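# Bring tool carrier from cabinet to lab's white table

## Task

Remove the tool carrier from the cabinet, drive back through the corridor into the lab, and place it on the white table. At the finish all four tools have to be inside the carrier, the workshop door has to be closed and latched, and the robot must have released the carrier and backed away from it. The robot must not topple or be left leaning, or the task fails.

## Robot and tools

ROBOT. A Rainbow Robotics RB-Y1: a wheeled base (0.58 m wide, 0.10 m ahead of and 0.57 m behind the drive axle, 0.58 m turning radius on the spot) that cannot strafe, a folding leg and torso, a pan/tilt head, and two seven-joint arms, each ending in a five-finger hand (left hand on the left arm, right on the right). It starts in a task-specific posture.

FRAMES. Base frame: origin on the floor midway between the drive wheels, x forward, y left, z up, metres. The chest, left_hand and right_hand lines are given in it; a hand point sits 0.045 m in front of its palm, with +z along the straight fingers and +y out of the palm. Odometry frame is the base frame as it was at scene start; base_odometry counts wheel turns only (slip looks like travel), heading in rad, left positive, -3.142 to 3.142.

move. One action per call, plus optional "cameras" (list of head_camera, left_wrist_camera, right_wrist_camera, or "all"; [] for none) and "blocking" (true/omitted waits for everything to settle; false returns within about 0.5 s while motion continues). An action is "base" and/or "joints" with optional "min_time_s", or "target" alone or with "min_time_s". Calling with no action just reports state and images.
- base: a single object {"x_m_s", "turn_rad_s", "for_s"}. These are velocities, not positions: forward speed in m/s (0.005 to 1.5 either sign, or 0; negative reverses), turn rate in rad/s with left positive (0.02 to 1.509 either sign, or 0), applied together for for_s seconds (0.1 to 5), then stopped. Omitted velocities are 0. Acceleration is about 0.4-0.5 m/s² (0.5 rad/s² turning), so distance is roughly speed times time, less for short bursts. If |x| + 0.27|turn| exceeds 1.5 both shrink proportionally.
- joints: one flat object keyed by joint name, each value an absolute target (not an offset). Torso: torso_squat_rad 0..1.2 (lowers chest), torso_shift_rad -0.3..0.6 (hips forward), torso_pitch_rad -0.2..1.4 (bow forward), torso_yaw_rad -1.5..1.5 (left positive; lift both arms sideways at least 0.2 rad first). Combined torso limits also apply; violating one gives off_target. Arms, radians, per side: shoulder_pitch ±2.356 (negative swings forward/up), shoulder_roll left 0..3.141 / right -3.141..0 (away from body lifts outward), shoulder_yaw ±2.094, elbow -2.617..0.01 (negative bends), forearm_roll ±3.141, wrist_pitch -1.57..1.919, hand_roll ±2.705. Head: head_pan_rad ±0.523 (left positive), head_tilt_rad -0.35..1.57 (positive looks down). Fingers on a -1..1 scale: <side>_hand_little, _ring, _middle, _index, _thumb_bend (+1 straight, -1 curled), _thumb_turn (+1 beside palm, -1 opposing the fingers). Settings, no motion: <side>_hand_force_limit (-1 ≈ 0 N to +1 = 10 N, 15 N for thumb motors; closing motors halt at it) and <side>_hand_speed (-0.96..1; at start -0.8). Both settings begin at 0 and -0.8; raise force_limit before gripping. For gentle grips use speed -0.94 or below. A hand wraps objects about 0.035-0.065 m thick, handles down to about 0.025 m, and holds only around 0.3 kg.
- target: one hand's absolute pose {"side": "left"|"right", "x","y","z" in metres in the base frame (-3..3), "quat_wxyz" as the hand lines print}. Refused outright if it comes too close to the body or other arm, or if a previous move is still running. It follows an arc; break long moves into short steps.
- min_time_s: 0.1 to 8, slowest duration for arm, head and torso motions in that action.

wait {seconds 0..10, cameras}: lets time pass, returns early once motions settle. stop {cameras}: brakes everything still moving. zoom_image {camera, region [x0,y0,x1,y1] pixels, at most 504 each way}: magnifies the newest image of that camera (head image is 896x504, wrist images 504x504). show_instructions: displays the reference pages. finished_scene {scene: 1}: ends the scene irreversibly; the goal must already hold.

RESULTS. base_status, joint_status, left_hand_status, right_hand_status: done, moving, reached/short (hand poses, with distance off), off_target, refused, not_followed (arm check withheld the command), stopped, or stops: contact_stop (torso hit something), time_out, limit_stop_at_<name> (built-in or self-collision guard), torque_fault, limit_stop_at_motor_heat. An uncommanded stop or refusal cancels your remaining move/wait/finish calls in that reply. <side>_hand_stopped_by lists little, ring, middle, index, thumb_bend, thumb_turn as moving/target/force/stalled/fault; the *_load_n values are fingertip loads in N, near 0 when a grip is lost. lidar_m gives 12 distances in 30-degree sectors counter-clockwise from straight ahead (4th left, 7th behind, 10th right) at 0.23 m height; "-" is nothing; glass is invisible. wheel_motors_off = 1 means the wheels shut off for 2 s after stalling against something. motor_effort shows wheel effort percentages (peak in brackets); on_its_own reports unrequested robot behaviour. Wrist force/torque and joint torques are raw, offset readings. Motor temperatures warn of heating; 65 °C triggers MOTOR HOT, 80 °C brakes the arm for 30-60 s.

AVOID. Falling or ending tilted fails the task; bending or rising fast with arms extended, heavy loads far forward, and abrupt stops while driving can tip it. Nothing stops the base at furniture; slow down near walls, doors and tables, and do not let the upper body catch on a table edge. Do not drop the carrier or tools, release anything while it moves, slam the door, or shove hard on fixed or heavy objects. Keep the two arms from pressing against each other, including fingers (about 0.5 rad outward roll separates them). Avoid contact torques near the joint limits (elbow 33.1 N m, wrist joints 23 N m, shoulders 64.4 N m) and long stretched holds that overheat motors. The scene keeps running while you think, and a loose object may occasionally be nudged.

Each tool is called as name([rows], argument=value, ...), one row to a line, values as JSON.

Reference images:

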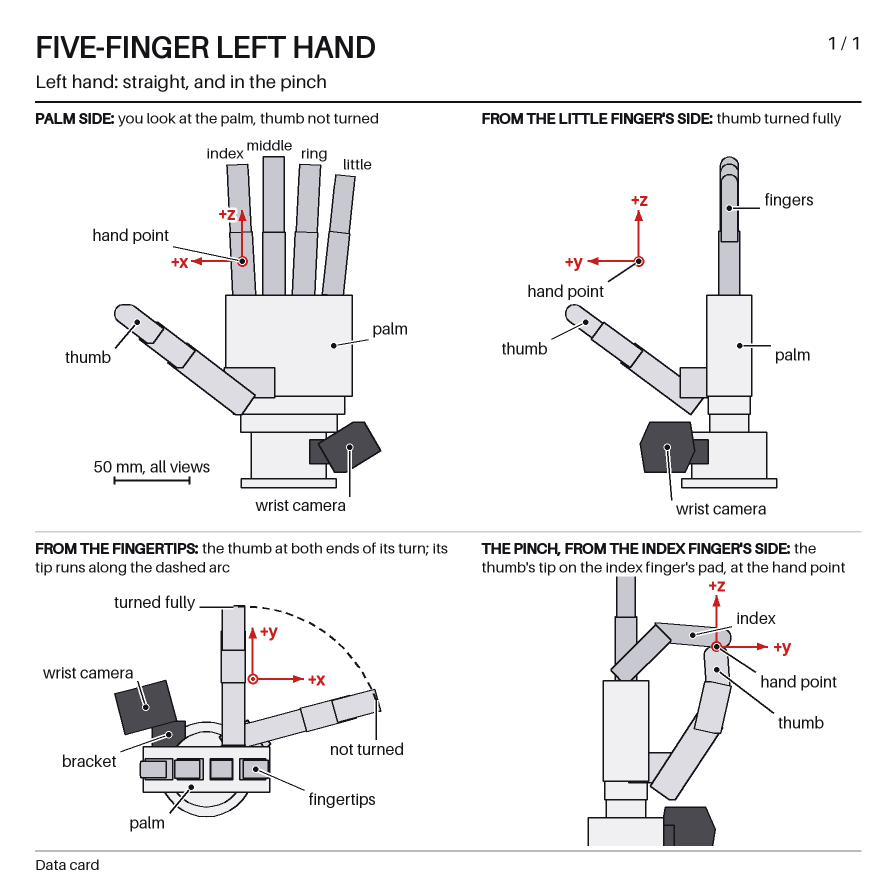

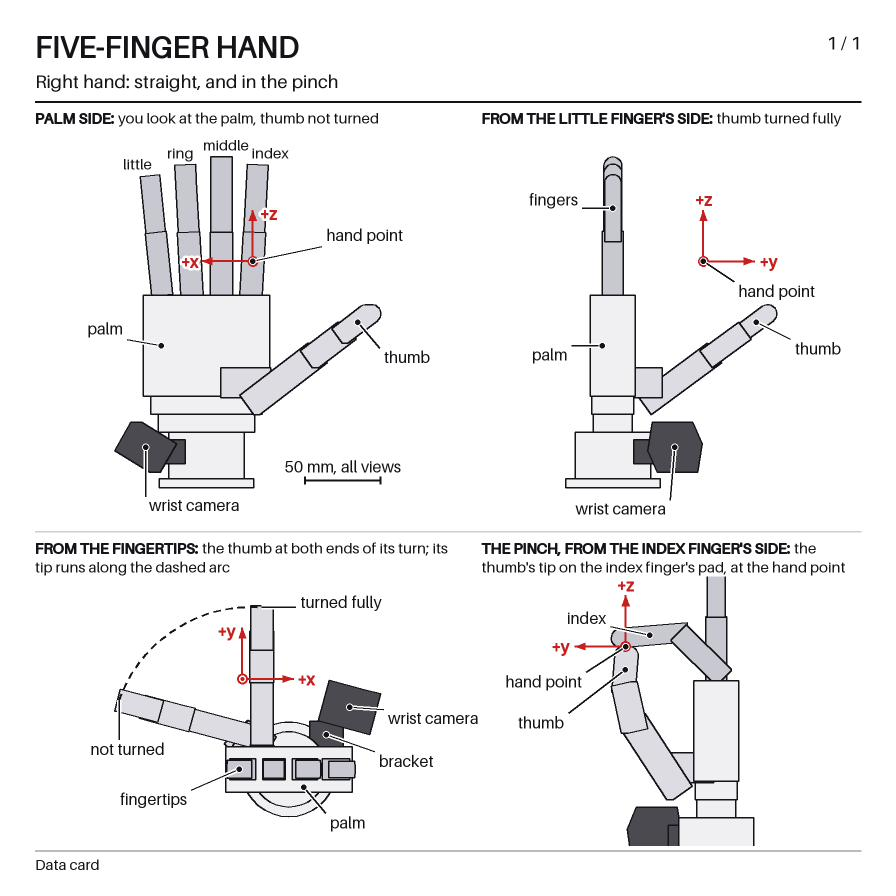

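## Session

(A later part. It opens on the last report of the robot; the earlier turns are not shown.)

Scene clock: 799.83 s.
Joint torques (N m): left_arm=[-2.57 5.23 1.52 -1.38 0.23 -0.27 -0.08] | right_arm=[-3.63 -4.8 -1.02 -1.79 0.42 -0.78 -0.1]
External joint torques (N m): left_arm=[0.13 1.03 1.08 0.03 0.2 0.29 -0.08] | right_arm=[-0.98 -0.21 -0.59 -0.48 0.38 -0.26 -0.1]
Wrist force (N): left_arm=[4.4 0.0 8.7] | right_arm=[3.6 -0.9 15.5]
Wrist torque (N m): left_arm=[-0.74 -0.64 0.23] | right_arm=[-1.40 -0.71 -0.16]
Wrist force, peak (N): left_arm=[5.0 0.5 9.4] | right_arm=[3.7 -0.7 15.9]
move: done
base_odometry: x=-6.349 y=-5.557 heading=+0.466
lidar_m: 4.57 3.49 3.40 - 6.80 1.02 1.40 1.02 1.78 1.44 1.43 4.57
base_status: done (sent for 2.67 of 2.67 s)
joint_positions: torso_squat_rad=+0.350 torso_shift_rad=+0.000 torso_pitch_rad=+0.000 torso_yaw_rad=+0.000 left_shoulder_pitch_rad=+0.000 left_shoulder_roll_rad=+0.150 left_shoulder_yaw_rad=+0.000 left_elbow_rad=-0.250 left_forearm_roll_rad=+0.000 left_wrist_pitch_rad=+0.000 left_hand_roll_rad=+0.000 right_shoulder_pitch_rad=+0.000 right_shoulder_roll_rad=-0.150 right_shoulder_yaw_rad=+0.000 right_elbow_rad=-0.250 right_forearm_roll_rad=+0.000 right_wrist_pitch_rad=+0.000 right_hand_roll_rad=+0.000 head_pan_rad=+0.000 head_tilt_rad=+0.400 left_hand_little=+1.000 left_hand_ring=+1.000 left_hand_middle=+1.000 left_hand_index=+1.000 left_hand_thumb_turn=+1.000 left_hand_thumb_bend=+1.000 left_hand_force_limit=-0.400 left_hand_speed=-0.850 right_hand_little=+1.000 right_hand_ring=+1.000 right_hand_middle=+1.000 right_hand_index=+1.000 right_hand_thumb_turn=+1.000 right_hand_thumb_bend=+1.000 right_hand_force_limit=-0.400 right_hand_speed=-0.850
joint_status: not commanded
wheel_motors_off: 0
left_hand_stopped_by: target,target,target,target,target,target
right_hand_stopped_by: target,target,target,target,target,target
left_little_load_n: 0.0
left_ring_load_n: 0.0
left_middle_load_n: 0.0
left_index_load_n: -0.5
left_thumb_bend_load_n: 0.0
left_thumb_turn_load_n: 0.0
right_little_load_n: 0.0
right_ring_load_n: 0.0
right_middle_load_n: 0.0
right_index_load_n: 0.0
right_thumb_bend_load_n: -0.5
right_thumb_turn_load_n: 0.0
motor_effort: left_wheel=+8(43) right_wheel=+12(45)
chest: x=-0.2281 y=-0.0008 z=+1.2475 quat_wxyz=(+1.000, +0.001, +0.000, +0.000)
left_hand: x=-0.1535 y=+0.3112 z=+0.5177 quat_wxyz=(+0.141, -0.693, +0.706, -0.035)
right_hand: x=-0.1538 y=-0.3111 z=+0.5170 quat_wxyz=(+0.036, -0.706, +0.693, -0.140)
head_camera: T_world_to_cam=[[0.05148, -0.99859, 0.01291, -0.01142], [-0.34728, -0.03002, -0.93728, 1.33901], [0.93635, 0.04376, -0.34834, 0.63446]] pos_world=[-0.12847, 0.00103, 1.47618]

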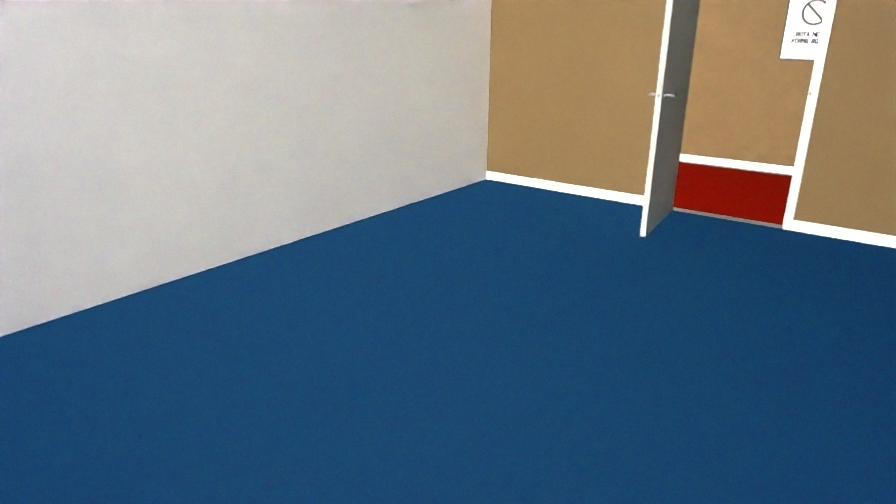

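move(base={"x_m_s": 0.8, "for_s": 4.7})

move(base={"turn_rad_s": -0.7, "for_s": 1.5}, cameras=["head_camera"])

Scene clock: 813.73 s.
Joint torques (N m): left_arm=[-2.28 5.29 1.79 -1.39 0.33 -0.36 -0.12] | right_arm=[-2.64 -5.19 -1.6 -1.55 0.24 -0.67 -0.27]
External joint torques (N m): left_arm=[0.43 1.1 1.35 0.02 0.3 0.19 -0.12] | right_arm=[0.01 -0.6 -1.17 -0.23 0.2 -0.15 -0.28]
Wrist force (N): left_arm=[4.9 0.3 8.9] | right_arm=[3.5 -1.0 15.7]
Wrist torque (N m): left_arm=[-0.70 -0.70 0.24] | right_arm=[-1.43 -0.72 -0.15]
Wrist force, peak (N): left_arm=[4.9 0.1 9.6] | right_arm=[3.6 -1.2 16.0]
move: done
base_odometry: x=-2.991 y=-3.865 heading=+0.467
lidar_m: 1.78 1.36 1.33 1.41 2.03 - 4.64 3.94 3.86 2.81 1.35 2.09
base_status: done (sent for 4.7 of 4.7 s)
joint_positions: torso_squat_rad=+0.350 torso_shift_rad=+0.000 torso_pitch_rad=+0.000 torso_yaw_rad=+0.000 left_shoulder_pitch_rad=+0.000 left_shoulder_roll_rad=+0.150 left_shoulder_yaw_rad=+0.000 left_elbow_rad=-0.250 left_forearm_roll_rad=+0.000 left_wrist_pitch_rad=+0.000 left_hand_roll_rad=+0.000 right_shoulder_pitch_rad=+0.000 right_shoulder_roll_rad=-0.150 right_shoulder_yaw_rad=+0.000 right_elbow_rad=-0.250 right_forearm_roll_rad=+0.000 right_wrist_pitch_rad=+0.000 right_hand_roll_rad=+0.000 head_pan_rad=+0.000 head_tilt_rad=+0.400 left_hand_little=+1.000 left_hand_ring=+1.000 left_hand_middle=+1.000 left_hand_index=+1.000 left_hand_thumb_turn=+1.000 left_hand_thumb_bend=+1.000 left_hand_force_limit=-0.400 left_hand_speed=-0.850 right_hand_little=+1.000 right_hand_ring=+1.000 right_hand_middle=+1.000 right_hand_index=+1.000 right_hand_thumb_turn=+1.000 right_hand_thumb_bend=+1.000 right_hand_force_limit=-0.400 right_hand_speed=-0.850
joint_status: not commanded
wheel_motors_off: 0
left_hand_stopped_by: target,target,target,target,target,target
right_hand_stopped_by: target,target,target,target,target,target
left_little_load_n: 0.0
left_ring_load_n: 0.0
left_middle_load_n: 0.0
left_index_load_n: 0.0
left_thumb_bend_load_n: 0.0
left_thumb_turn_load_n: 0.0
right_little_load_n: 0.0
right_ring_load_n: 0.0
right_middle_load_n: 0.5
right_index_load_n: 0.0
right_thumb_bend_load_n: 0.0
right_thumb_turn_load_n: 0.0
motor_effort: left_wheel=+13(50) right_wheel=-9(41)
chest: x=-0.2280 y=-0.0007 z=+1.2475 quat_wxyz=(+1.000, +0.001, +0.000, +0.000)
left_hand: x=-0.1535 y=+0.3112 z=+0.5177 quat_wxyz=(+0.141, -0.693, +0.706, -0.035)
right_hand: x=-0.1535 y=-0.3111 z=+0.5170 quat_wxyz=(+0.036, -0.706, +0.693, -0.140)
pictures: none

Scene clock: 817.07 s.
Joint torques (N m): left_arm=[-2.28 5.31 1.73 -1.45 0.32 -0.28 -0.12] | right_arm=[-2.83 -5 -1.46 -1.47 0.39 -0.66 -0.04]
External joint torques (N m): left_arm=[0.43 1.12 1.29 -0.05 0.3 0.28 -0.12] | right_arm=[-0.18 -0.4 -1.03 -0.15 0.35 -0.14 -0.05]
Wrist force (N): left_arm=[4.7 0.1 9.4] | right_arm=[3.5 -1.0 15.7]
Wrist torque (N m): left_arm=[-0.77 -0.66 0.24] | right_arm=[-1.43 -0.71 -0.16]
Wrist force, peak (N): left_arm=[5.1 0.3 9.2] | right_arm=[3.6 -1.0 15.9]
move: done
base_odometry: x=-2.991 y=-3.865 heading=-0.582
lidar_m: 1.35 2.09 1.80 1.37 1.31 1.41 2.01 - 4.63 3.63 3.86 2.84
base_status: done (sent for 1.5 of 1.5 s)
joint_positions: torso_squat_rad=+0.350 torso_shift_rad=+0.000 torso_pitch_rad=+0.000 torso_yaw_rad=+0.000 left_shoulder_pitch_rad=+0.000 left_shoulder_roll_rad=+0.150 left_shoulder_yaw_rad=+0.000 left_elbow_rad=-0.250 left_forearm_roll_rad=+0.000 left_wrist_pitch_rad=+0.000 left_hand_roll_rad=+0.000 right_shoulder_pitch_rad=+0.000 right_shoulder_roll_rad=-0.150 right_shoulder_yaw_rad=+0.000 right_elbow_rad=-0.250 right_forearm_roll_rad=+0.000 right_wrist_pitch_rad=+0.000 right_hand_roll_rad=+0.000 head_pan_rad=+0.000 head_tilt_rad=+0.400 left_hand_little=+1.000 left_hand_ring=+1.000 left_hand_middle=+1.000 left_hand_index=+1.000 left_hand_thumb_turn=+1.000 left_hand_thumb_bend=+1.000 left_hand_force_limit=-0.400 left_hand_speed=-0.850 right_hand_little=+1.000 right_hand_ring=+1.000 right_hand_middle=+1.000 right_hand_index=+1.000 right_hand_thumb_turn=+1.000 right_hand_thumb_bend=+1.000 right_hand_force_limit=-0.400 right_hand_speed=-0.850
joint_status: not commanded
wheel_motors_off: 0
left_hand_stopped_by: target,target,target,target,target,target
right_hand_stopped_by: target,target,target,target,target,target
left_little_load_n: 0.0
left_ring_load_n: 0.0
left_middle_load_n: 0.0
left_index_load_n: 0.5
left_thumb_bend_load_n: 0.0
left_thumb_turn_load_n: 0.0
right_little_load_n: 0.0
right_ring_load_n: 0.0
right_middle_load_n: 0.0
right_index_load_n: 0.0
right_thumb_bend_load_n: 0.0
right_thumb_turn_load_n: 0.0
motor_effort: left_wheel=+15(37) right_wheel=+5(37)
chest: x=-0.2280 y=-0.0007 z=+1.2475 quat_wxyz=(+1.000, +0.001, +0.000, +0.000)
left_hand: x=-0.1535 y=+0.3112 z=+0.5177 quat_wxyz=(+0.141, -0.693, +0.706, -0.035)
right_hand: x=-0.1536 y=-0.3111 z=+0.5170 quat_wxyz=(+0.036, -0.706, +0.693, -0.140)

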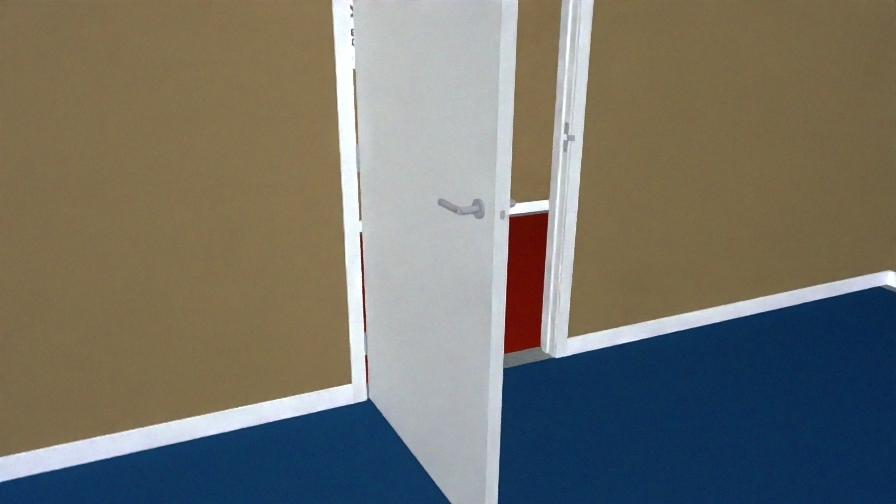

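move(joints={"torso_squat_rad": 0.8, "right_shoulder_pitch_rad": -0.95, "right_shoulder_roll_rad": -0.05, "right_elbow_rad": -0.2, "right_wrist_pitch_rad": 1.05, "head_tilt_rad": 0.6}, min_time_s=2.5, cameras=["head_camera"])

Scene clock: 872.57 s.
Joint torques (N m): left_arm=[-2.42 4.88 1.59 -1.54 0.25 -0.28 -0.11] | right_arm=[-23.22 -3.45 -1.27 -6.76 0.63 0.06 -0.24]
External joint torques (N m): left_arm=[0.29 0.68 1.14 -0.14 0.22 0.27 -0.11] | right_arm=[-2.72 1.38 -1.48 -0.13 0.18 0.16 -0.25]
Wrist force (N): left_arm=[4.7 0.7 9.3] | right_arm=[3.4 -2.5 15.8]
Wrist torque (N m): left_arm=[-0.65 -0.62 0.20] | right_arm=[-1.55 -0.70 -0.22]
Wrist force, peak (N): left_arm=[4.9 0.1 9.6] | right_arm=[3.6 -1.6 16.1]
move: done
base_odometry: x=-2.991 y=-3.865 heading=-0.582
lidar_m: 1.35 2.08 1.81 1.37 1.33 1.41 2.01 - 4.62 3.64 3.86 2.85
base_status: not commanded
joint_positions: torso_squat_rad=+0.800 torso_shift_rad=+0.000 torso_pitch_rad=+0.000 torso_yaw_rad=+0.000 left_shoulder_pitch_rad=+0.000 left_shoulder_roll_rad=+0.150 left_shoulder_yaw_rad=+0.000 left_elbow_rad=-0.250 left_forearm_roll_rad=+0.000 left_wrist_pitch_rad=+0.000 left_hand_roll_rad=+0.000 right_shoulder_pitch_rad=-0.950 right_shoulder_roll_rad=-0.050 right_shoulder_yaw_rad=+0.000 right_elbow_rad=-0.200 right_forearm_roll_rad=+0.000 right_wrist_pitch_rad=+1.050 right_hand_roll_rad=+0.000 head_pan_rad=+0.000 head_tilt_rad=+0.600 left_hand_little=+1.000 left_hand_ring=+1.000 left_hand_middle=+1.000 left_hand_index=+1.000 left_hand_thumb_turn=+1.000 left_hand_thumb_bend=+1.000 left_hand_force_limit=-0.400 left_hand_speed=-0.850 right_hand_little=+1.000 right_hand_ring=+1.000 right_hand_middle=+1.000 right_hand_index=+1.000 right_hand_thumb_turn=+1.000 right_hand_thumb_bend=+1.000 right_hand_force_limit=-0.400 right_hand_speed=-0.850
joint_status: all done
wheel_motors_off: 0
left_hand_stopped_by: target,target,target,target,target,target
right_hand_stopped_by: target,target,target,target,target,target
left_little_load_n: 0.0
left_ring_load_n: 0.0
left_middle_load_n: 0.0
left_index_load_n: 0.0
left_thumb_bend_load_n: 0.0
left_thumb_turn_load_n: 0.0
right_little_load_n: 0.0
right_ring_load_n: 0.0
right_middle_load_n: 0.0
right_index_load_n: 0.0
right_thumb_bend_load_n: 0.0
right_thumb_turn_load_n: 0.0
motor_effort: left_wheel=+16(17) right_wheel=+5(5)
chest: x=-0.2280 y=-0.0006 z=+1.0776 quat_wxyz=(+1.000, +0.001, +0.000, +0.000)
left_hand: x=-0.1535 y=+0.3113 z=+0.3478 quat_wxyz=(+0.141, -0.693, +0.706, -0.035)
right_hand: x=+0.1716 y=-0.1873 z=+0.5846 quat_wxyz=(-0.036, -0.786, +0.612, -0.077)
head_camera: T_world_to_cam=[[0.05324, -0.99858, 0.00242, 0.00462], [-0.52655, -0.03014, -0.84961, 1.03086], [0.84848, 0.04396, -0.5274, 0.78597]] pos_world=[-0.12433, 0.00113, 1.29034]

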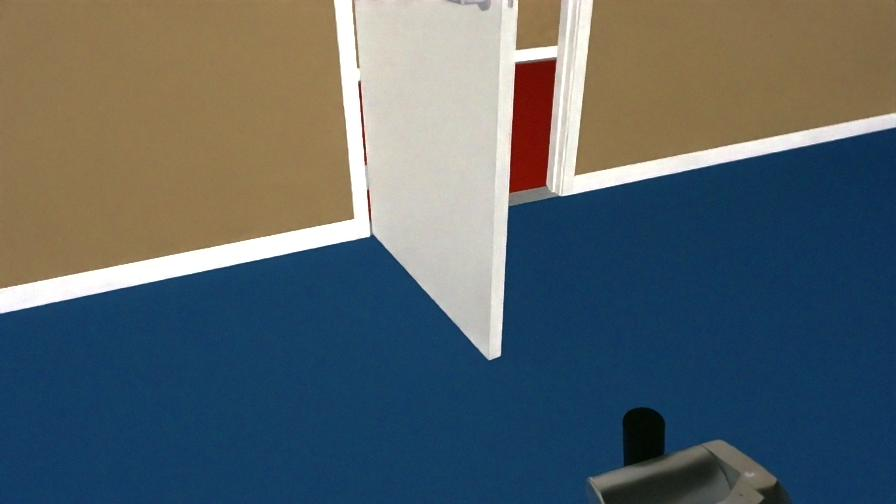

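move(base={"turn_rad_s": 0.4, "for_s": 1.03})

move(base={"x_m_s": 0.4, "for_s": 3.44})

move(base={"turn_rad_s": -0.5, "for_s": 2.42}, cameras=["head_camera"])

Scene clock: 890.57 s.
Joint torques (N m): left_arm=[-2.2 5.19 1.42 -1.47 0.24 -0.29 -0.15] | right_arm=[-23.66 -4.1 -0.3 -6.96 0.61 0.18 -0.27]
External joint torques (N m): left_arm=[0.5 0.99 0.98 -0.07 0.21 0.27 -0.15] | right_arm=[-3.15 0.73 -0.51 -0.33 0.16 0.28 -0.27]
Wrist force (N): left_arm=[4.1 0.2 9.5] | right_arm=[3.4 -2.4 15.8]
Wrist torque (N m): left_arm=[-0.72 -0.54 0.16] | right_arm=[-1.53 -0.71 -0.20]
Wrist force, peak (N): left_arm=[4.5 0.5 9.7] | right_arm=[3.6 -2.2 16.1]
move: done
base_odometry: x=-2.991 y=-3.865 heading=-0.170
lidar_m: 1.85 2.02 1.41 1.33 1.37 1.81 - 4.63 4.08 3.87 3.17 1.34
base_status: done (sent for 1.03 of 1.03 s)
joint_positions: torso_squat_rad=+0.800 torso_shift_rad=+0.000 torso_pitch_rad=+0.000 torso_yaw_rad=+0.000 left_shoulder_pitch_rad=+0.000 left_shoulder_roll_rad=+0.150 left_shoulder_yaw_rad=+0.000 left_elbow_rad=-0.250 left_forearm_roll_rad=+0.000 left_wrist_pitch_rad=+0.000 left_hand_roll_rad=+0.000 right_shoulder_pitch_rad=-0.950 right_shoulder_roll_rad=-0.050 right_shoulder_yaw_rad=+0.000 right_elbow_rad=-0.200 right_forearm_roll_rad=+0.000 right_wrist_pitch_rad=+1.050 right_hand_roll_rad=+0.000 head_pan_rad=+0.000 head_tilt_rad=+0.600 left_hand_little=+1.000 left_hand_ring=+1.000 left_hand_middle=+1.000 left_hand_index=+1.000 left_hand_thumb_turn=+1.000 left_hand_thumb_bend=+1.000 left_hand_force_limit=-0.400 left_hand_speed=-0.850 right_hand_little=+1.000 right_hand_ring=+1.000 right_hand_middle=+1.000 right_hand_index=+1.000 right_hand_thumb_turn=+1.000 right_hand_thumb_bend=+1.000 right_hand_force_limit=-0.400 right_hand_speed=-0.850
joint_status: not commanded
wheel_motors_off: 0
left_hand_stopped_by: target,target,target,target,target,target
right_hand_stopped_by: target,target,target,target,target,target
left_little_load_n: 0.0
left_ring_load_n: 0.0
left_middle_load_n: 0.0
left_index_load_n: 0.0
left_thumb_bend_load_n: 0.0
left_thumb_turn_load_n: 0.0
right_little_load_n: 0.0
right_ring_load_n: 0.0
right_middle_load_n: 0.0
right_index_load_n: 0.0
right_thumb_bend_load_n: 0.0
right_thumb_turn_load_n: 0.0
motor_effort: left_wheel=-11(31) right_wheel=+7(18)
chest: x=-0.2280 y=-0.0007 z=+1.0776 quat_wxyz=(+1.000, +0.001, +0.000, +0.000)
left_hand: x=-0.1535 y=+0.3113 z=+0.3478 quat_wxyz=(+0.141, -0.693, +0.706, -0.035)
right_hand: x=+0.1716 y=-0.1872 z=+0.5846 quat_wxyz=(-0.036, -0.786, +0.612, -0.077)
pictures: none

Scene clock: 895.40 s.
Joint torques (N m): left_arm=[-2.26 4.99 1.6 -1.52 0.33 -0.26 -0.05] | right_arm=[-22.81 -4.88 -0.96 -7.16 0.63 0.04 -0.22]
External joint torques (N m): left_arm=[0.43 0.8 1.16 -0.12 0.3 0.29 -0.05] | right_arm=[-2.31 -0.07 -1.17 -0.53 0.18 0.14 -0.22]
Wrist force (N): left_arm=[4.4 0.8 9.3] | right_arm=[3.6 -2.3 16.0]
Wrist torque (N m): left_arm=[-0.61 -0.59 0.18] | right_arm=[-1.53 -0.75 -0.20]
Wrist force, peak (N): left_arm=[4.4 0.4 9.6] | right_arm=[3.4 -2.5 16.1]
move: done
base_odometry: x=-1.638 y=-4.099 heading=-0.172
lidar_m: 0.72 0.74 1.00 1.41 1.45 1.90 4.58 5.88 4.16 0.52 0.53 0.65
base_status: done (sent for 3.43 of 3.43 s)
joint_positions: torso_squat_rad=+0.800 torso_shift_rad=+0.000 torso_pitch_rad=+0.000 torso_yaw_rad=+0.000 left_shoulder_pitch_rad=+0.000 left_shoulder_roll_rad=+0.150 left_shoulder_yaw_rad=+0.000 left_elbow_rad=-0.250 left_forearm_roll_rad=+0.000 left_wrist_pitch_rad=+0.000 left_hand_roll_rad=+0.000 right_shoulder_pitch_rad=-0.950 right_shoulder_roll_rad=-0.050 right_shoulder_yaw_rad=+0.000 right_elbow_rad=-0.200 right_forearm_roll_rad=+0.000 right_wrist_pitch_rad=+1.050 right_hand_roll_rad=+0.000 head_pan_rad=+0.000 head_tilt_rad=+0.600 left_hand_little=+1.000 left_hand_ring=+1.000 left_hand_middle=+1.000 left_hand_index=+1.000 left_hand_thumb_turn=+1.000 left_hand_thumb_bend=+1.000 left_hand_force_limit=-0.400 left_hand_speed=-0.850 right_hand_little=+1.000 right_hand_ring=+1.000 right_hand_middle=+1.000 right_hand_index=+1.000 right_hand_thumb_turn=+1.000 right_hand_thumb_bend=+1.000 right_hand_force_limit=-0.400 right_hand_speed=-0.850
joint_status: not commanded
wheel_motors_off: 0
left_hand_stopped_by: target,target,target,target,target,target
right_hand_stopped_by: target,target,target,target,target,target
left_little_load_n: 0.0
left_ring_load_n: 0.0
left_middle_load_n: 0.0
left_index_load_n: 0.0
left_thumb_bend_load_n: 0.0
left_thumb_turn_load_n: 0.0
right_little_load_n: 0.0
right_ring_load_n: 0.0
right_middle_load_n: 0.0
right_index_load_n: 0.0
right_thumb_bend_load_n: -0.5
right_thumb_turn_load_n: 0.0
motor_effort: left_wheel=-19(33) right_wheel=+18(44)
chest: x=-0.2279 y=-0.0006 z=+1.0776 quat_wxyz=(+1.000, +0.001, +0.000, +0.000)
left_hand: x=-0.1536 y=+0.3113 z=+0.3478 quat_wxyz=(+0.141, -0.693, +0.706, -0.035)
right_hand: x=+0.1716 y=-0.1872 z=+0.5846 quat_wxyz=(-0.036, -0.786, +0.612, -0.077)
pictures: none

Scene clock: 899.17 s.
Joint torques (N m): left_arm=[-2.93 4.82 1.69 -1.79 0.36 -0.31 -0.14] | right_arm=[-22.62 -4.88 -0.52 -7.03 0.67 -0.14 -0.23]
External joint torques (N m): left_arm=[-0.23 0.63 1.25 -0.39 0.33 0.25 -0.13] | right_arm=[-2.11 -0.06 -0.73 -0.39 0.22 -0.04 -0.23]
Wrist force (N): left_arm=[4.6 0.3 9.2] | right_arm=[3.5 -2.4 15.9]
Wrist torque (N m): left_arm=[-0.69 -0.64 0.21] | right_arm=[-1.54 -0.73 -0.20]
Wrist force, peak (N): left_arm=[4.6 0.2 9.7] | right_arm=[3.3 -2.4 16.1]
move: done
base_odometry: x=-1.638 y=-4.099 heading=-1.388
lidar_m: 0.52 0.59 0.73 0.73 0.87 1.41 1.40 1.68 3.02 6.04 4.32 0.51
base_status: done (sent for 2.43 of 2.43 s)
joint_positions: torso_squat_rad=+0.800 torso_shift_rad=+0.000 torso_pitch_rad=+0.000 torso_yaw_rad=+0.000 left_shoulder_pitch_rad=+0.000 left_shoulder_roll_rad=+0.150 left_shoulder_yaw_rad=+0.000 left_elbow_rad=-0.250 left_forearm_roll_rad=+0.000 left_wrist_pitch_rad=+0.000 left_hand_roll_rad=+0.000 right_shoulder_pitch_rad=-0.950 right_shoulder_roll_rad=-0.050 right_shoulder_yaw_rad=+0.000 right_elbow_rad=-0.200 right_forearm_roll_rad=+0.000 right_wrist_pitch_rad=+1.050 right_hand_roll_rad=+0.000 head_pan_rad=+0.000 head_tilt_rad=+0.600 left_hand_little=+1.000 left_hand_ring=+1.000 left_hand_middle=+1.000 left_hand_index=+1.000 left_hand_thumb_turn=+1.000 left_hand_thumb_bend=+1.000 left_hand_force_limit=-0.400 left_hand_speed=-0.850 right_hand_little=+1.000 right_hand_ring=+1.000 right_hand_middle=+1.000 right_hand_index=+1.000 right_hand_thumb_turn=+1.000 right_hand_thumb_bend=+1.000 right_hand_force_limit=-0.400 right_hand_speed=-0.850
joint_status: not commanded
wheel_motors_off: 0
left_hand_stopped_by: target,target,target,target,target,target
right_hand_stopped_by: target,target,target,target,target,target
left_little_load_n: 0.0
left_ring_load_n: 0.0
left_middle_load_n: 0.0
left_index_load_n: 0.0
left_thumb_bend_load_n: 0.0
left_thumb_turn_load_n: 0.0
right_little_load_n: 0.0
right_ring_load_n: 0.0
right_middle_load_n: 0.0
right_index_load_n: 0.0
right_thumb_bend_load_n: 0.0
right_thumb_turn_load_n: 0.0
motor_effort: left_wheel=+12(34) right_wheel=+6(36)
chest: x=-0.2280 y=-0.0006 z=+1.0776 quat_wxyz=(+1.000, +0.001, +0.000, +0.000)
left_hand: x=-0.1537 y=+0.3113 z=+0.3478 quat_wxyz=(+0.141, -0.693, +0.706, -0.035)
right_hand: x=+0.1717 y=-0.1871 z=+0.5846 quat_wxyz=(-0.036, -0.787, +0.612, -0.077)
head_camera: T_world_to_cam=[[0.05329, -0.99858, 0.00249, 0.00453], [-0.52666, -0.03023, -0.84954, 1.03081], [0.84841, 0.04396, -0.52752, 0.78602]] pos_world=[-0.12423, 0.00113, 1.29035]

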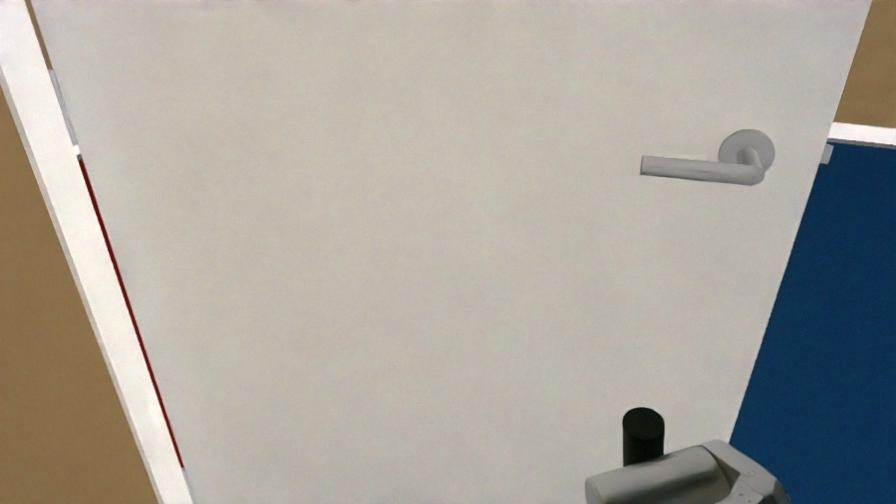

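move(base={"x_m_s": 0.12, "for_s": 3.4}, cameras=["head_camera"])

Scene clock: 910.10 s.
Joint torques (N m): left_arm=[-2.1 4.96 1.89 -1.53 0.32 -0.29 -0.12] | right_arm=[-22.43 -5.58 -0.34 -7.13 0.72 -0.4 -0.03]
External joint torques (N m): left_arm=[0.6 0.77 1.45 -0.13 0.29 0.26 -0.12] | right_arm=[-1.93 -0.77 -0.55 -0.5 0.27 -0.3 -0.03]
Wrist force (N): left_arm=[4.5 0.1 9.2] | right_arm=[3.6 -2.4 15.8]
Wrist torque (N m): left_arm=[-0.74 -0.60 0.21] | right_arm=[-1.54 -0.74 -0.21]
Wrist force, peak (N): left_arm=[4.8 0.3 9.6] | right_arm=[3.0 -2.2 16.8]
move: done
base_odometry: x=-1.564 y=-4.500 heading=-1.389
lidar_m: 0.35 0.34 0.43 0.60 0.72 1.30 1.80 2.13 3.84 6.04 3.87 0.40
base_status: done (sent for 3.4 of 3.4 s)
joint_positions: torso_squat_rad=+0.800 torso_shift_rad=+0.000 torso_pitch_rad=+0.000 torso_yaw_rad=+0.000 left_shoulder_pitch_rad=+0.000 left_shoulder_roll_rad=+0.150 left_shoulder_yaw_rad=+0.000 left_elbow_rad=-0.250 left_forearm_roll_rad=+0.000 left_wrist_pitch_rad=+0.000 left_hand_roll_rad=+0.000 right_shoulder_pitch_rad=-0.950 right_shoulder_roll_rad=-0.050 right_shoulder_yaw_rad=+0.000 right_elbow_rad=-0.200 right_forearm_roll_rad=+0.000 right_wrist_pitch_rad=+1.050 right_hand_roll_rad=+0.000 head_pan_rad=+0.000 head_tilt_rad=+0.600 left_hand_little=+1.000 left_hand_ring=+1.000 left_hand_middle=+1.000 left_hand_index=+1.000 left_hand_thumb_turn=+1.000 left_hand_thumb_bend=+1.000 left_hand_force_limit=-0.400 left_hand_speed=-0.850 right_hand_little=+1.000 right_hand_ring=+1.000 right_hand_middle=+1.000 right_hand_index=+1.000 right_hand_thumb_turn=+1.000 right_hand_thumb_bend=+1.000 right_hand_force_limit=-0.400 right_hand_speed=-0.850
joint_status: not commanded
wheel_motors_off: 0
left_hand_stopped_by: target,target,target,target,target,target
right_hand_stopped_by: target,target,target,target,target,target
left_little_load_n: 0.0
left_ring_load_n: 0.0
left_middle_load_n: 0.0
left_index_load_n: 0.0
left_thumb_bend_load_n: 0.0
left_thumb_turn_load_n: 0.0
right_little_load_n: 0.0
right_ring_load_n: 0.0
right_middle_load_n: 0.0
right_index_load_n: 0.0
right_thumb_bend_load_n: 0.0
right_thumb_turn_load_n: 0.0
motor_effort: left_wheel=-13(45) right_wheel=+10(37)
chest: x=-0.2280 y=-0.0006 z=+1.0776 quat_wxyz=(+1.000, +0.001, +0.000, +0.000)
left_hand: x=-0.1535 y=+0.3113 z=+0.3478 quat_wxyz=(+0.141, -0.693, +0.706, -0.035)
right_hand: x=+0.1715 y=-0.1870 z=+0.5846 quat_wxyz=(-0.036, -0.787, +0.612, -0.076)
head_camera: T_world_to_cam=[[0.05316, -0.99858, 0.00246, 0.00456], [-0.52667, -0.03013, -0.84954, 1.03081], [0.84841, 0.04386, -0.52752, 0.78603]] pos_world=[-0.12423, 0.00113, 1.29035]

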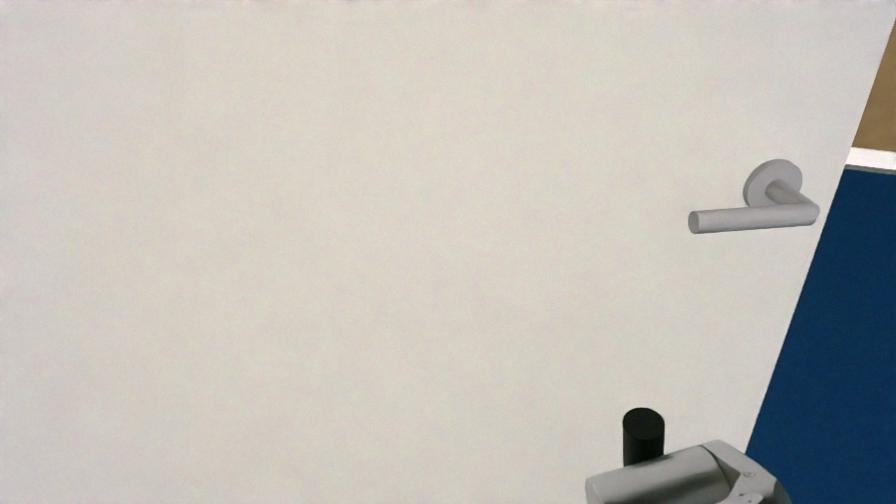

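move(base={"x_m_s": 0.1, "turn_rad_s": 0.12, "for_s": 2.5}, cameras=["head_camera"])

Scene clock: 919.07 s.
Joint torques (N m): left_arm=[-2.57 4.94 1.64 -1.51 0.22 -0.25 -0.05] | right_arm=[-22.86 -5.94 -0.38 -6.79 0.8 -0.15 -0.3]
External joint torques (N m): left_arm=[0.13 0.74 1.2 -0.11 0.19 0.31 -0.05] | right_arm=[-2.36 -1.13 -0.59 -0.16 0.35 -0.05 -0.31]
Wrist force (N): left_arm=[3.9 0.3 9.0] | right_arm=[3.4 -2.3 15.9]
Wrist torque (N m): left_arm=[-0.70 -0.51 0.19] | right_arm=[-1.53 -0.71 -0.22]
Wrist force, peak (N): left_arm=[4.6 0.4 9.8] | right_arm=[3.4 -2.4 16.1]
move: done
base_odometry: x=-1.483 y=-4.735 heading=-1.088
lidar_m: 0.44 0.40 0.41 0.53 0.79 2.02 2.15 3.13 - 4.21 3.25 0.65
base_status: done (sent for 2.5 of 2.5 s)
joint_positions: torso_squat_rad=+0.800 torso_shift_rad=+0.000 torso_pitch_rad=+0.000 torso_yaw_rad=+0.000 left_shoulder_pitch_rad=+0.000 left_shoulder_roll_rad=+0.150 left_shoulder_yaw_rad=+0.000 left_elbow_rad=-0.250 left_forearm_roll_rad=+0.000 left_wrist_pitch_rad=+0.000 left_hand_roll_rad=+0.000 right_shoulder_pitch_rad=-0.950 right_shoulder_roll_rad=-0.050 right_shoulder_yaw_rad=+0.000 right_elbow_rad=-0.200 right_forearm_roll_rad=+0.000 right_wrist_pitch_rad=+1.050 right_hand_roll_rad=+0.000 head_pan_rad=+0.000 head_tilt_rad=+0.600 left_hand_little=+1.000 left_hand_ring=+1.000 left_hand_middle=+1.000 left_hand_index=+1.000 left_hand_thumb_turn=+1.000 left_hand_thumb_bend=+1.000 left_hand_force_limit=-0.400 left_hand_speed=-0.850 right_hand_little=+1.000 right_hand_ring=+1.000 right_hand_middle=+1.000 right_hand_index=+1.000 right_hand_thumb_turn=+1.000 right_hand_thumb_bend=+1.000 right_hand_force_limit=-0.400 right_hand_speed=-0.850
joint_status: not commanded
wheel_motors_off: 0
left_hand_stopped_by: target,target,target,target,target,target
right_hand_stopped_by: target,target,target,target,target,target
left_little_load_n: 0.0
left_ring_load_n: 0.0
left_middle_load_n: 0.0
left_index_load_n: 0.0
left_thumb_bend_load_n: 0.0
left_thumb_turn_load_n: 0.0
right_little_load_n: 0.0
right_ring_load_n: 0.0
right_middle_load_n: 0.0
right_index_load_n: 0.0
right_thumb_bend_load_n: 0.0
right_thumb_turn_load_n: 0.0
motor_effort: left_wheel=+13(27) right_wheel=-4(45)
chest: x=-0.2280 y=-0.0007 z=+1.0776 quat_wxyz=(+1.000, +0.001, +0.000, +0.000)
left_hand: x=-0.1536 y=+0.3113 z=+0.3478 quat_wxyz=(+0.141, -0.693, +0.706, -0.035)
right_hand: x=+0.1716 y=-0.1870 z=+0.5846 quat_wxyz=(-0.036, -0.787, +0.612, -0.076)
head_camera: T_world_to_cam=[[0.05324, -0.99858, 0.00241, 0.00463], [-0.52666, -0.03013, -0.84954, 1.03081], [0.8484, 0.04396, -0.52752, 0.78602]] pos_world=[-0.12423, 0.00113, 1.29035]

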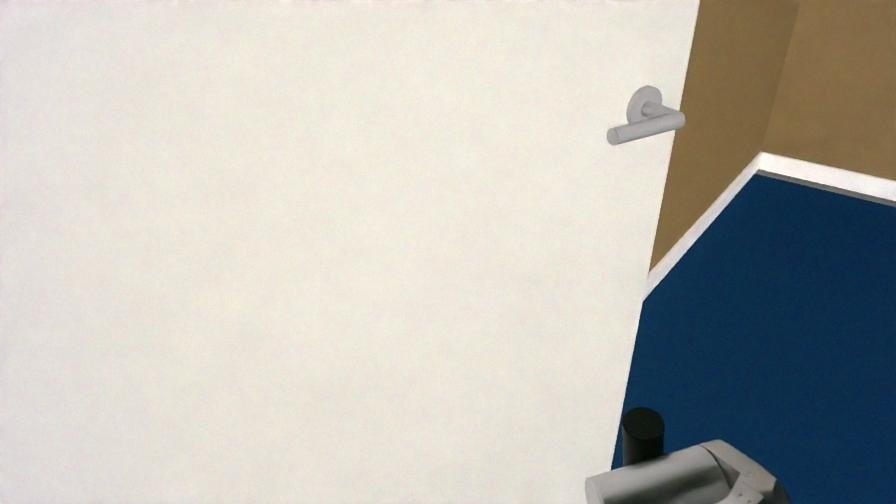

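move(base={"turn_rad_s": 0.5, "for_s": 2.78})

move(base={"x_m_s": -0.2, "for_s": 2.4})

move(base={"turn_rad_s": -0.4, "for_s": 1.06}, cameras=["head_camera"])

Scene clock: 942.17 s.
Joint torques (N m): left_arm=[-2.57 4.92 1.67 -1.39 0.27 -0.34 -0.07] | right_arm=[-23.26 -5.68 -0.37 -6.76 0.8 -0.28 -0.11]
External joint torques (N m): left_arm=[0.13 0.72 1.23 0.01 0.24 0.21 -0.06] | right_arm=[-2.75 -0.87 -0.58 -0.13 0.35 -0.18 -0.11]
Wrist force (N): left_arm=[4.6 0.5 9.2] | right_arm=[3.4 -2.5 15.8]
Wrist torque (N m): left_arm=[-0.67 -0.62 0.20] | right_arm=[-1.54 -0.71 -0.22]
Wrist force, peak (N): left_arm=[4.9 0.6 9.4] | right_arm=[3.6 -2.4 16.0]
move: done
base_odometry: x=-1.483 y=-4.735 heading=+0.294
lidar_m: 0.48 0.65 1.43 2.06 2.62 - 4.30 3.41 3.18 0.49 0.41 0.41
base_status: done (sent for 2.77 of 2.77 s)
joint_positions: torso_squat_rad=+0.800 torso_shift_rad=+0.000 torso_pitch_rad=+0.000 torso_yaw_rad=+0.000 left_shoulder_pitch_rad=+0.000 left_shoulder_roll_rad=+0.150 left_shoulder_yaw_rad=+0.000 left_elbow_rad=-0.250 left_forearm_roll_rad=+0.000 left_wrist_pitch_rad=+0.000 left_hand_roll_rad=+0.000 right_shoulder_pitch_rad=-0.950 right_shoulder_roll_rad=-0.050 right_shoulder_yaw_rad=+0.000 right_elbow_rad=-0.200 right_forearm_roll_rad=+0.000 right_wrist_pitch_rad=+1.050 right_hand_roll_rad=+0.000 head_pan_rad=+0.000 head_tilt_rad=+0.600 left_hand_little=+1.000 left_hand_ring=+1.000 left_hand_middle=+1.000 left_hand_index=+1.000 left_hand_thumb_turn=+1.000 left_hand_thumb_bend=+1.000 left_hand_force_limit=-0.400 left_hand_speed=-0.850 right_hand_little=+1.000 right_hand_ring=+1.000 right_hand_middle=+1.000 right_hand_index=+1.000 right_hand_thumb_turn=+1.000 right_hand_thumb_bend=+1.000 right_hand_force_limit=-0.400 right_hand_speed=-0.850
joint_status: not commanded
wheel_motors_off: 0
left_hand_stopped_by: target,target,target,target,target,target
right_hand_stopped_by: target,target,target,target,target,target
left_little_load_n: 0.0
left_ring_load_n: 0.0
left_middle_load_n: 0.0
left_index_load_n: 0.0
left_thumb_bend_load_n: 0.0
left_thumb_turn_load_n: 0.0
right_little_load_n: 0.0
right_ring_load_n: 0.0
right_middle_load_n: 0.0
right_index_load_n: 0.0
right_thumb_bend_load_n: 0.0
right_thumb_turn_load_n: 0.0
motor_effort: left_wheel=+6(45) right_wheel=+11(26)
chest: x=-0.2280 y=-0.0006 z=+1.0776 quat_wxyz=(+1.000, +0.001, +0.000, +0.000)
left_hand: x=-0.1535 y=+0.3113 z=+0.3478 quat_wxyz=(+0.141, -0.693, +0.706, -0.035)
right_hand: x=+0.1716 y=-0.1870 z=+0.5846 quat_wxyz=(-0.036, -0.787, +0.612, -0.076)
pictures: none

Scene clock: 945.57 s.
Joint torques (N m): left_arm=[-3.27 4.98 1.66 -1.59 0.35 -0.33 -0.22] | right_arm=[-23.38 -5.4 -0.24 -7.13 0.92 -0.12 -0.16]
External joint torques (N m): left_arm=[-0.56 0.78 1.21 -0.18 0.32 0.23 -0.22] | right_arm=[-2.88 -0.58 -0.46 -0.5 0.47 -0.02 -0.17]
Wrist force (N): left_arm=[4.3 0.2 9.2] | right_arm=[3.3 -2.4 15.8]
Wrist torque (N m): left_arm=[-0.71 -0.57 0.18] | right_arm=[-1.55 -0.69 -0.22]
Wrist force, peak (N): left_arm=[4.9 0.3 9.6] | right_arm=[4.0 -2.4 16.1]
move: done
base_odometry: x=-1.943 y=-4.875 heading=+0.296
lidar_m: 0.88 1.22 2.22 2.25 2.87 - 3.84 3.20 2.98 1.52 0.75 0.74
base_status: done (sent for 2.4 of 2.4 s)
joint_positions: torso_squat_rad=+0.800 torso_shift_rad=+0.000 torso_pitch_rad=+0.000 torso_yaw_rad=+0.000 left_shoulder_pitch_rad=+0.000 left_shoulder_roll_rad=+0.150 left_shoulder_yaw_rad=+0.000 left_elbow_rad=-0.250 left_forearm_roll_rad=+0.000 left_wrist_pitch_rad=+0.000 left_hand_roll_rad=+0.000 right_shoulder_pitch_rad=-0.950 right_shoulder_roll_rad=-0.050 right_shoulder_yaw_rad=+0.000 right_elbow_rad=-0.200 right_forearm_roll_rad=+0.000 right_wrist_pitch_rad=+1.050 right_hand_roll_rad=+0.000 head_pan_rad=+0.000 head_tilt_rad=+0.600 left_hand_little=+1.000 left_hand_ring=+1.000 left_hand_middle=+1.000 left_hand_index=+1.000 left_hand_thumb_turn=+1.000 left_hand_thumb_bend=+1.000 left_hand_force_limit=-0.400 left_hand_speed=-0.850 right_hand_little=+1.000 right_hand_ring=+1.000 right_hand_middle=+1.000 right_hand_index=+1.000 right_hand_thumb_turn=+1.000 right_hand_thumb_bend=+1.000 right_hand_force_limit=-0.400 right_hand_speed=-0.850
joint_status: not commanded
wheel_motors_off: 0
left_hand_stopped_by: target,target,target,target,target,target
right_hand_stopped_by: target,target,target,target,target,target
left_little_load_n: 0.0
left_ring_load_n: 0.0
left_middle_load_n: 0.0
left_index_load_n: 0.0
left_thumb_bend_load_n: 0.0
left_thumb_turn_load_n: 0.0
right_little_load_n: 0.0
right_ring_load_n: 0.0
right_middle_load_n: 0.0
right_index_load_n: 0.0
right_thumb_bend_load_n: 0.0
right_thumb_turn_load_n: 0.0
motor_effort: left_wheel=+16(35) right_wheel=-13(32)
chest: x=-0.2280 y=-0.0006 z=+1.0776 quat_wxyz=(+1.000, +0.001, +0.000, +0.000)
left_hand: x=-0.1536 y=+0.3113 z=+0.3478 quat_wxyz=(+0.141, -0.693, +0.706, -0.035)
right_hand: x=+0.1716 y=-0.1870 z=+0.5846 quat_wxyz=(-0.036, -0.787, +0.612, -0.077)
pictures: none

Scene clock: 947.80 s.
Joint torques (N m): left_arm=[-2.66 4.84 1.8 -1.52 0.26 -0.35 -0.15] | right_arm=[-22.63 -5.26 -0.58 -6.87 0.88 -0.09 -0.3]
External joint torques (N m): left_arm=[0.04 0.65 1.36 -0.12 0.24 0.21 -0.14] | right_arm=[-2.12 -0.44 -0.79 -0.23 0.43 0.01 -0.31]
Wrist force (N): left_arm=[4.4 0.4 9.0] | right_arm=[3.4 -2.3 15.9]
Wrist torque (N m): left_arm=[-0.67 -0.58 0.20] | right_arm=[-1.52 -0.70 -0.23]
Wrist force, peak (N): left_arm=[5.0 0.1 9.6] | right_arm=[3.6 -2.3 16.0]
move: done
base_odometry: x=-1.943 y=-4.875 heading=-0.130
lidar_m: 0.75 0.94 1.33 2.22 2.29 3.12 5.63 3.84 3.10 2.97 1.35 0.75
base_status: done (sent for 1.07 of 1.07 s)
joint_positions: torso_squat_rad=+0.800 torso_shift_rad=+0.000 torso_pitch_rad=+0.000 torso_yaw_rad=+0.000 left_shoulder_pitch_rad=+0.000 left_shoulder_roll_rad=+0.150 left_shoulder_yaw_rad=+0.000 left_elbow_rad=-0.250 left_forearm_roll_rad=+0.000 left_wrist_pitch_rad=+0.000 left_hand_roll_rad=+0.000 right_shoulder_pitch_rad=-0.950 right_shoulder_roll_rad=-0.050 right_shoulder_yaw_rad=+0.000 right_elbow_rad=-0.200 right_forearm_roll_rad=+0.000 right_wrist_pitch_rad=+1.050 right_hand_roll_rad=+0.000 head_pan_rad=+0.000 head_tilt_rad=+0.600 left_hand_little=+1.000 left_hand_ring=+1.000 left_hand_middle=+1.000 left_hand_index=+1.000 left_hand_thumb_turn=+1.000 left_hand_thumb_bend=+1.000 left_hand_force_limit=-0.400 left_hand_speed=-0.850 right_hand_little=+1.000 right_hand_ring=+1.000 right_hand_middle=+1.000 right_hand_index=+1.000 right_hand_thumb_turn=+1.000 right_hand_thumb_bend=+1.000 right_hand_force_limit=-0.400 right_hand_speed=-0.850
joint_status: not commanded
wheel_motors_off: 0
left_hand_stopped_by: target,target,target,target,target,target
right_hand_stopped_by: target,target,target,target,target,target
left_little_load_n: 0.0
left_ring_load_n: 0.0
left_middle_load_n: 0.0
left_index_load_n: 0.0
left_thumb_bend_load_n: 0.0
left_thumb_turn_load_n: 0.0
right_little_load_n: 0.0
right_ring_load_n: 0.0
right_middle_load_n: 0.0
right_index_load_n: 0.0
right_thumb_bend_load_n: 0.0
right_thumb_turn_load_n: 0.0
motor_effort: left_wheel=+15(41) right_wheel=+2(32)
chest: x=-0.2280 y=-0.0006 z=+1.0776 quat_wxyz=(+1.000, +0.001, +0.000, +0.000)
left_hand: x=-0.1536 y=+0.3113 z=+0.3478 quat_wxyz=(+0.141, -0.693, +0.706, -0.035)
right_hand: x=+0.1716 y=-0.1870 z=+0.5846 quat_wxyz=(-0.036, -0.787, +0.612, -0.077)
head_camera: T_world_to_cam=[[0.05324, -0.99858, 0.00242, 0.00463], [-0.52655, -0.03013, -0.84961, 1.03086], [0.84848, 0.04396, -0.5274, 0.78597]] pos_world=[-0.12433, 0.00113, 1.29034]

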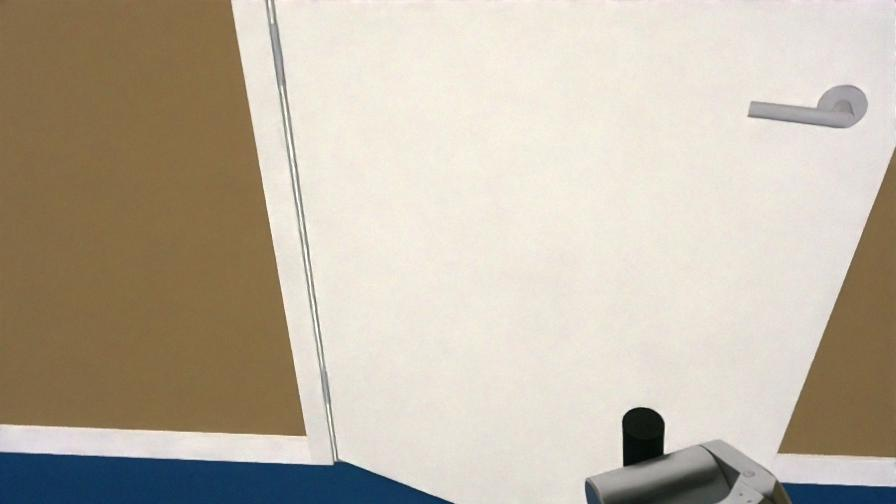

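move(base={"x_m_s": 0.1, "for_s": 5.0}, cameras=["head_camera"])

Scene clock: 960.97 s.
Joint torques (N m): left_arm=[-2.02 5.19 1.74 -1.27 0.36 -0.31 -0.16] | right_arm=[-23.38 -6.09 -0.34 -7.3 0.77 -0.24 -0.18]
External joint torques (N m): left_arm=[0.68 1 1.29 0.14 0.33 0.25 -0.15] | right_arm=[-2.88 -1.28 -0.56 -0.67 0.32 -0.14 -0.18]
Wrist force (N): left_arm=[4.5 0.4 9.2] | right_arm=[3.4 -2.4 15.8]
Wrist torque (N m): left_arm=[-0.68 -0.60 0.20] | right_arm=[-1.54 -0.71 -0.23]
Wrist force, peak (N): left_arm=[4.6 0.3 9.7] | right_arm=[3.4 -2.6 16.2]
move: done
base_odometry: x=-1.447 y=-4.940 heading=-0.131
lidar_m: 0.36 0.40 0.64 1.70 2.32 3.13 5.98 4.25 3.09 1.85 0.46 0.37
base_status: done (sent for 5 of 5 s)
joint_positions: torso_squat_rad=+0.800 torso_shift_rad=+0.000 torso_pitch_rad=+0.000 torso_yaw_rad=+0.000 left_shoulder_pitch_rad=+0.000 left_shoulder_roll_rad=+0.150 left_shoulder_yaw_rad=+0.000 left_elbow_rad=-0.250 left_forearm_roll_rad=+0.000 left_wrist_pitch_rad=+0.000 left_hand_roll_rad=+0.000 right_shoulder_pitch_rad=-0.950 right_shoulder_roll_rad=-0.050 right_shoulder_yaw_rad=+0.000 right_elbow_rad=-0.200 right_forearm_roll_rad=+0.000 right_wrist_pitch_rad=+1.050 right_hand_roll_rad=+0.000 head_pan_rad=+0.000 head_tilt_rad=+0.600 left_hand_little=+1.000 left_hand_ring=+1.000 left_hand_middle=+1.000 left_hand_index=+1.000 left_hand_thumb_turn=+1.000 left_hand_thumb_bend=+1.000 left_hand_force_limit=-0.400 left_hand_speed=-0.850 right_hand_little=+1.000 right_hand_ring=+1.000 right_hand_middle=+1.000 right_hand_index=+1.000 right_hand_thumb_turn=+1.000 right_hand_thumb_bend=+1.000 right_hand_force_limit=-0.400 right_hand_speed=-0.850
joint_status: not commanded
wheel_motors_off: 0
left_hand_stopped_by: target,target,target,target,target,target
right_hand_stopped_by: target,target,target,target,target,target
left_little_load_n: 0.0
left_ring_load_n: 0.0
left_middle_load_n: 0.0
left_index_load_n: 0.0
left_thumb_bend_load_n: 0.0
left_thumb_turn_load_n: 0.0
right_little_load_n: 0.0
right_ring_load_n: 0.0
right_middle_load_n: 0.0
right_index_load_n: 0.0
right_thumb_bend_load_n: 0.0
right_thumb_turn_load_n: 0.0
motor_effort: left_wheel=-7(44) right_wheel=+5(40)
chest: x=-0.2280 y=-0.0006 z=+1.0776 quat_wxyz=(+1.000, +0.001, +0.000, +0.000)
left_hand: x=-0.1535 y=+0.3113 z=+0.3478 quat_wxyz=(+0.141, -0.693, +0.706, -0.035)
right_hand: x=+0.1714 y=-0.1869 z=+0.5845 quat_wxyz=(-0.036, -0.787, +0.612, -0.076)
head_camera: T_world_to_cam=[[0.05329, -0.99858, 0.00249, 0.00463], [-0.52666, -0.03023, -0.84954, 1.03081], [0.84841, 0.04396, -0.52752, 0.78602]] pos_world=[-0.12423, 0.00123, 1.29035]

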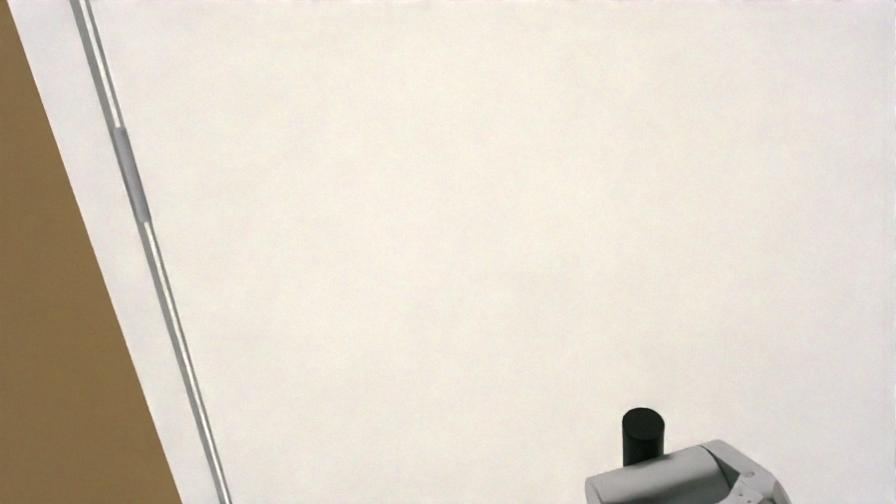

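move(base={"x_m_s": 0.06, "for_s": 1.6}, joints={"head_pan_rad": -0.3, "head_tilt_rad": 0.6}, cameras=["head_camera", "right_wrist_camera"])

Scene clock: 975.53 s.
Joint torques (N m): left_arm=[-2.34 5.1 1.52 -1.35 0.31 -0.33 -0.12] | right_arm=[-23.02 -5.77 -0.92 -6.64 0.86 -0.15 -0.05]
External joint torques (N m): left_arm=[0.36 0.9 1.08 0.06 0.29 0.23 -0.11] | right_arm=[-2.52 -0.96 -1.13 -0.01 0.41 -0.05 -0.05]
Wrist force (N): left_arm=[4.9 0.3 9.2] | right_arm=[3.4 -2.4 15.9]
Wrist torque (N m): left_arm=[-0.71 -0.65 0.24] | right_arm=[-1.54 -0.71 -0.22]
Wrist force, peak (N): left_arm=[4.8 0.3 10.0] | right_arm=[3.6 -2.3 16.1]
move: done
base_odometry: x=-1.352 y=-4.953 heading=-0.131
lidar_m: 0.35 0.35 0.48 1.34 2.29 3.13 6.19 4.29 3.10 1.45 0.50 0.36
base_status: done (sent for 1.6 of 1.6 s)
joint_positions: torso_squat_rad=+0.800 torso_shift_rad=+0.000 torso_pitch_rad=+0.000 torso_yaw_rad=+0.000 left_shoulder_pitch_rad=+0.000 left_shoulder_roll_rad=+0.150 left_shoulder_yaw_rad=+0.000 left_elbow_rad=-0.250 left_forearm_roll_rad=+0.000 left_wrist_pitch_rad=+0.000 left_hand_roll_rad=+0.000 right_shoulder_pitch_rad=-0.950 right_shoulder_roll_rad=-0.050 right_shoulder_yaw_rad=+0.000 right_elbow_rad=-0.200 right_forearm_roll_rad=+0.000 right_wrist_pitch_rad=+1.050 right_hand_roll_rad=+0.000 head_pan_rad=-0.300 head_tilt_rad=+0.600 left_hand_little=+1.000 left_hand_ring=+1.000 left_hand_middle=+1.000 left_hand_index=+1.000 left_hand_thumb_turn=+1.000 left_hand_thumb_bend=+1.000 left_hand_force_limit=-0.400 left_hand_speed=-0.850 right_hand_little=+1.000 right_hand_ring=+1.000 right_hand_middle=+1.000 right_hand_index=+1.000 right_hand_thumb_turn=+1.000 right_hand_thumb_bend=+1.000 right_hand_force_limit=-0.400 right_hand_speed=-0.850
joint_status: all done
wheel_motors_off: 0
left_hand_stopped_by: target,target,target,target,target,target
right_hand_stopped_by: target,target,target,target,target,target
left_little_load_n: 0.0
left_ring_load_n: 0.0
left_middle_load_n: 0.0
left_index_load_n: 0.0
left_thumb_bend_load_n: 0.0
left_thumb_turn_load_n: 0.0
right_little_load_n: 0.0
right_ring_load_n: 0.0
right_middle_load_n: 0.0
right_index_load_n: 0.0
right_thumb_bend_load_n: 0.0
right_thumb_turn_load_n: 0.0
motor_effort: left_wheel=-8(18) right_wheel=+6(31)
chest: x=-0.2279 y=-0.0006 z=+1.0776 quat_wxyz=(+1.000, +0.001, +0.000, +0.000)
left_hand: x=-0.1535 y=+0.3113 z=+0.3478 quat_wxyz=(+0.141, -0.693, +0.706, -0.035)
right_hand: x=+0.1715 y=-0.1870 z=+0.5846 quat_wxyz=(-0.036, -0.787, +0.612, -0.076)
head_camera: T_world_to_cam=[[-0.24413, -0.96974, 0.00252, -0.05665], [-0.51233, 0.12677, -0.84938, 1.0337], [0.82336, -0.20865, -0.52778, 0.78101]] pos_world=[-0.12728, -0.02302, 1.29035]
right_wrist_camera: T_world_to_cam=[[-0.88259, -0.46369, 0.07765, 0.01541], [-0.40254, 0.83062, 0.38475, 0.00117], [-0.2429, 0.30832, -0.91975, 0.74913]] pos_world=[0.19604, -0.2248, 0.68737]

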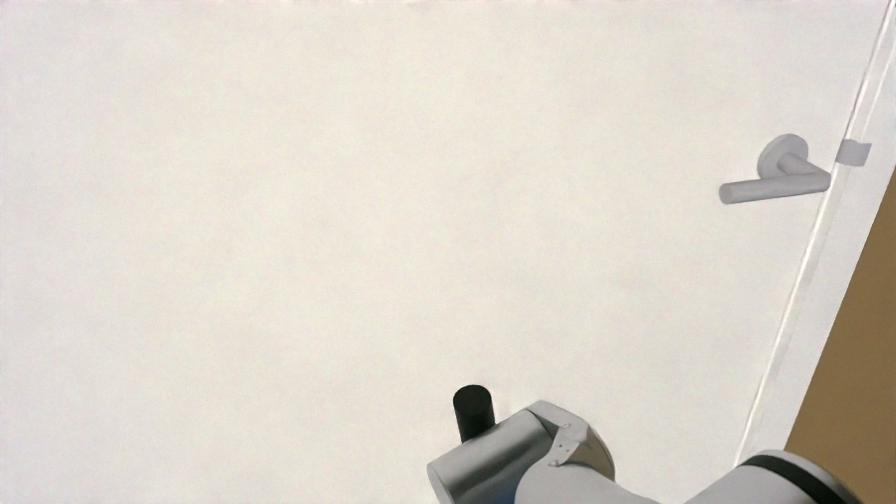

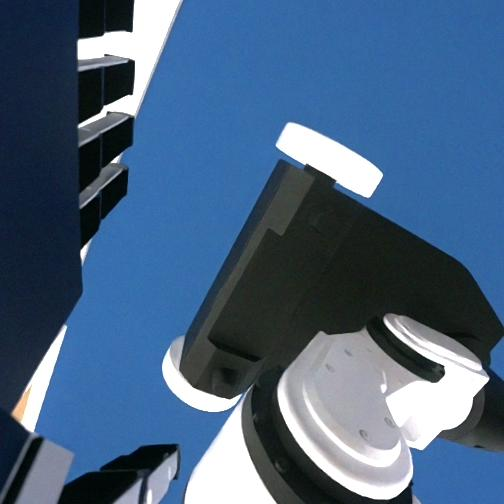

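zoom_image(camera="head_camera", region=[680, 0, 896, 504])

Scaled by 1.000.

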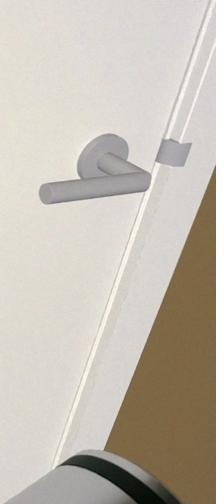

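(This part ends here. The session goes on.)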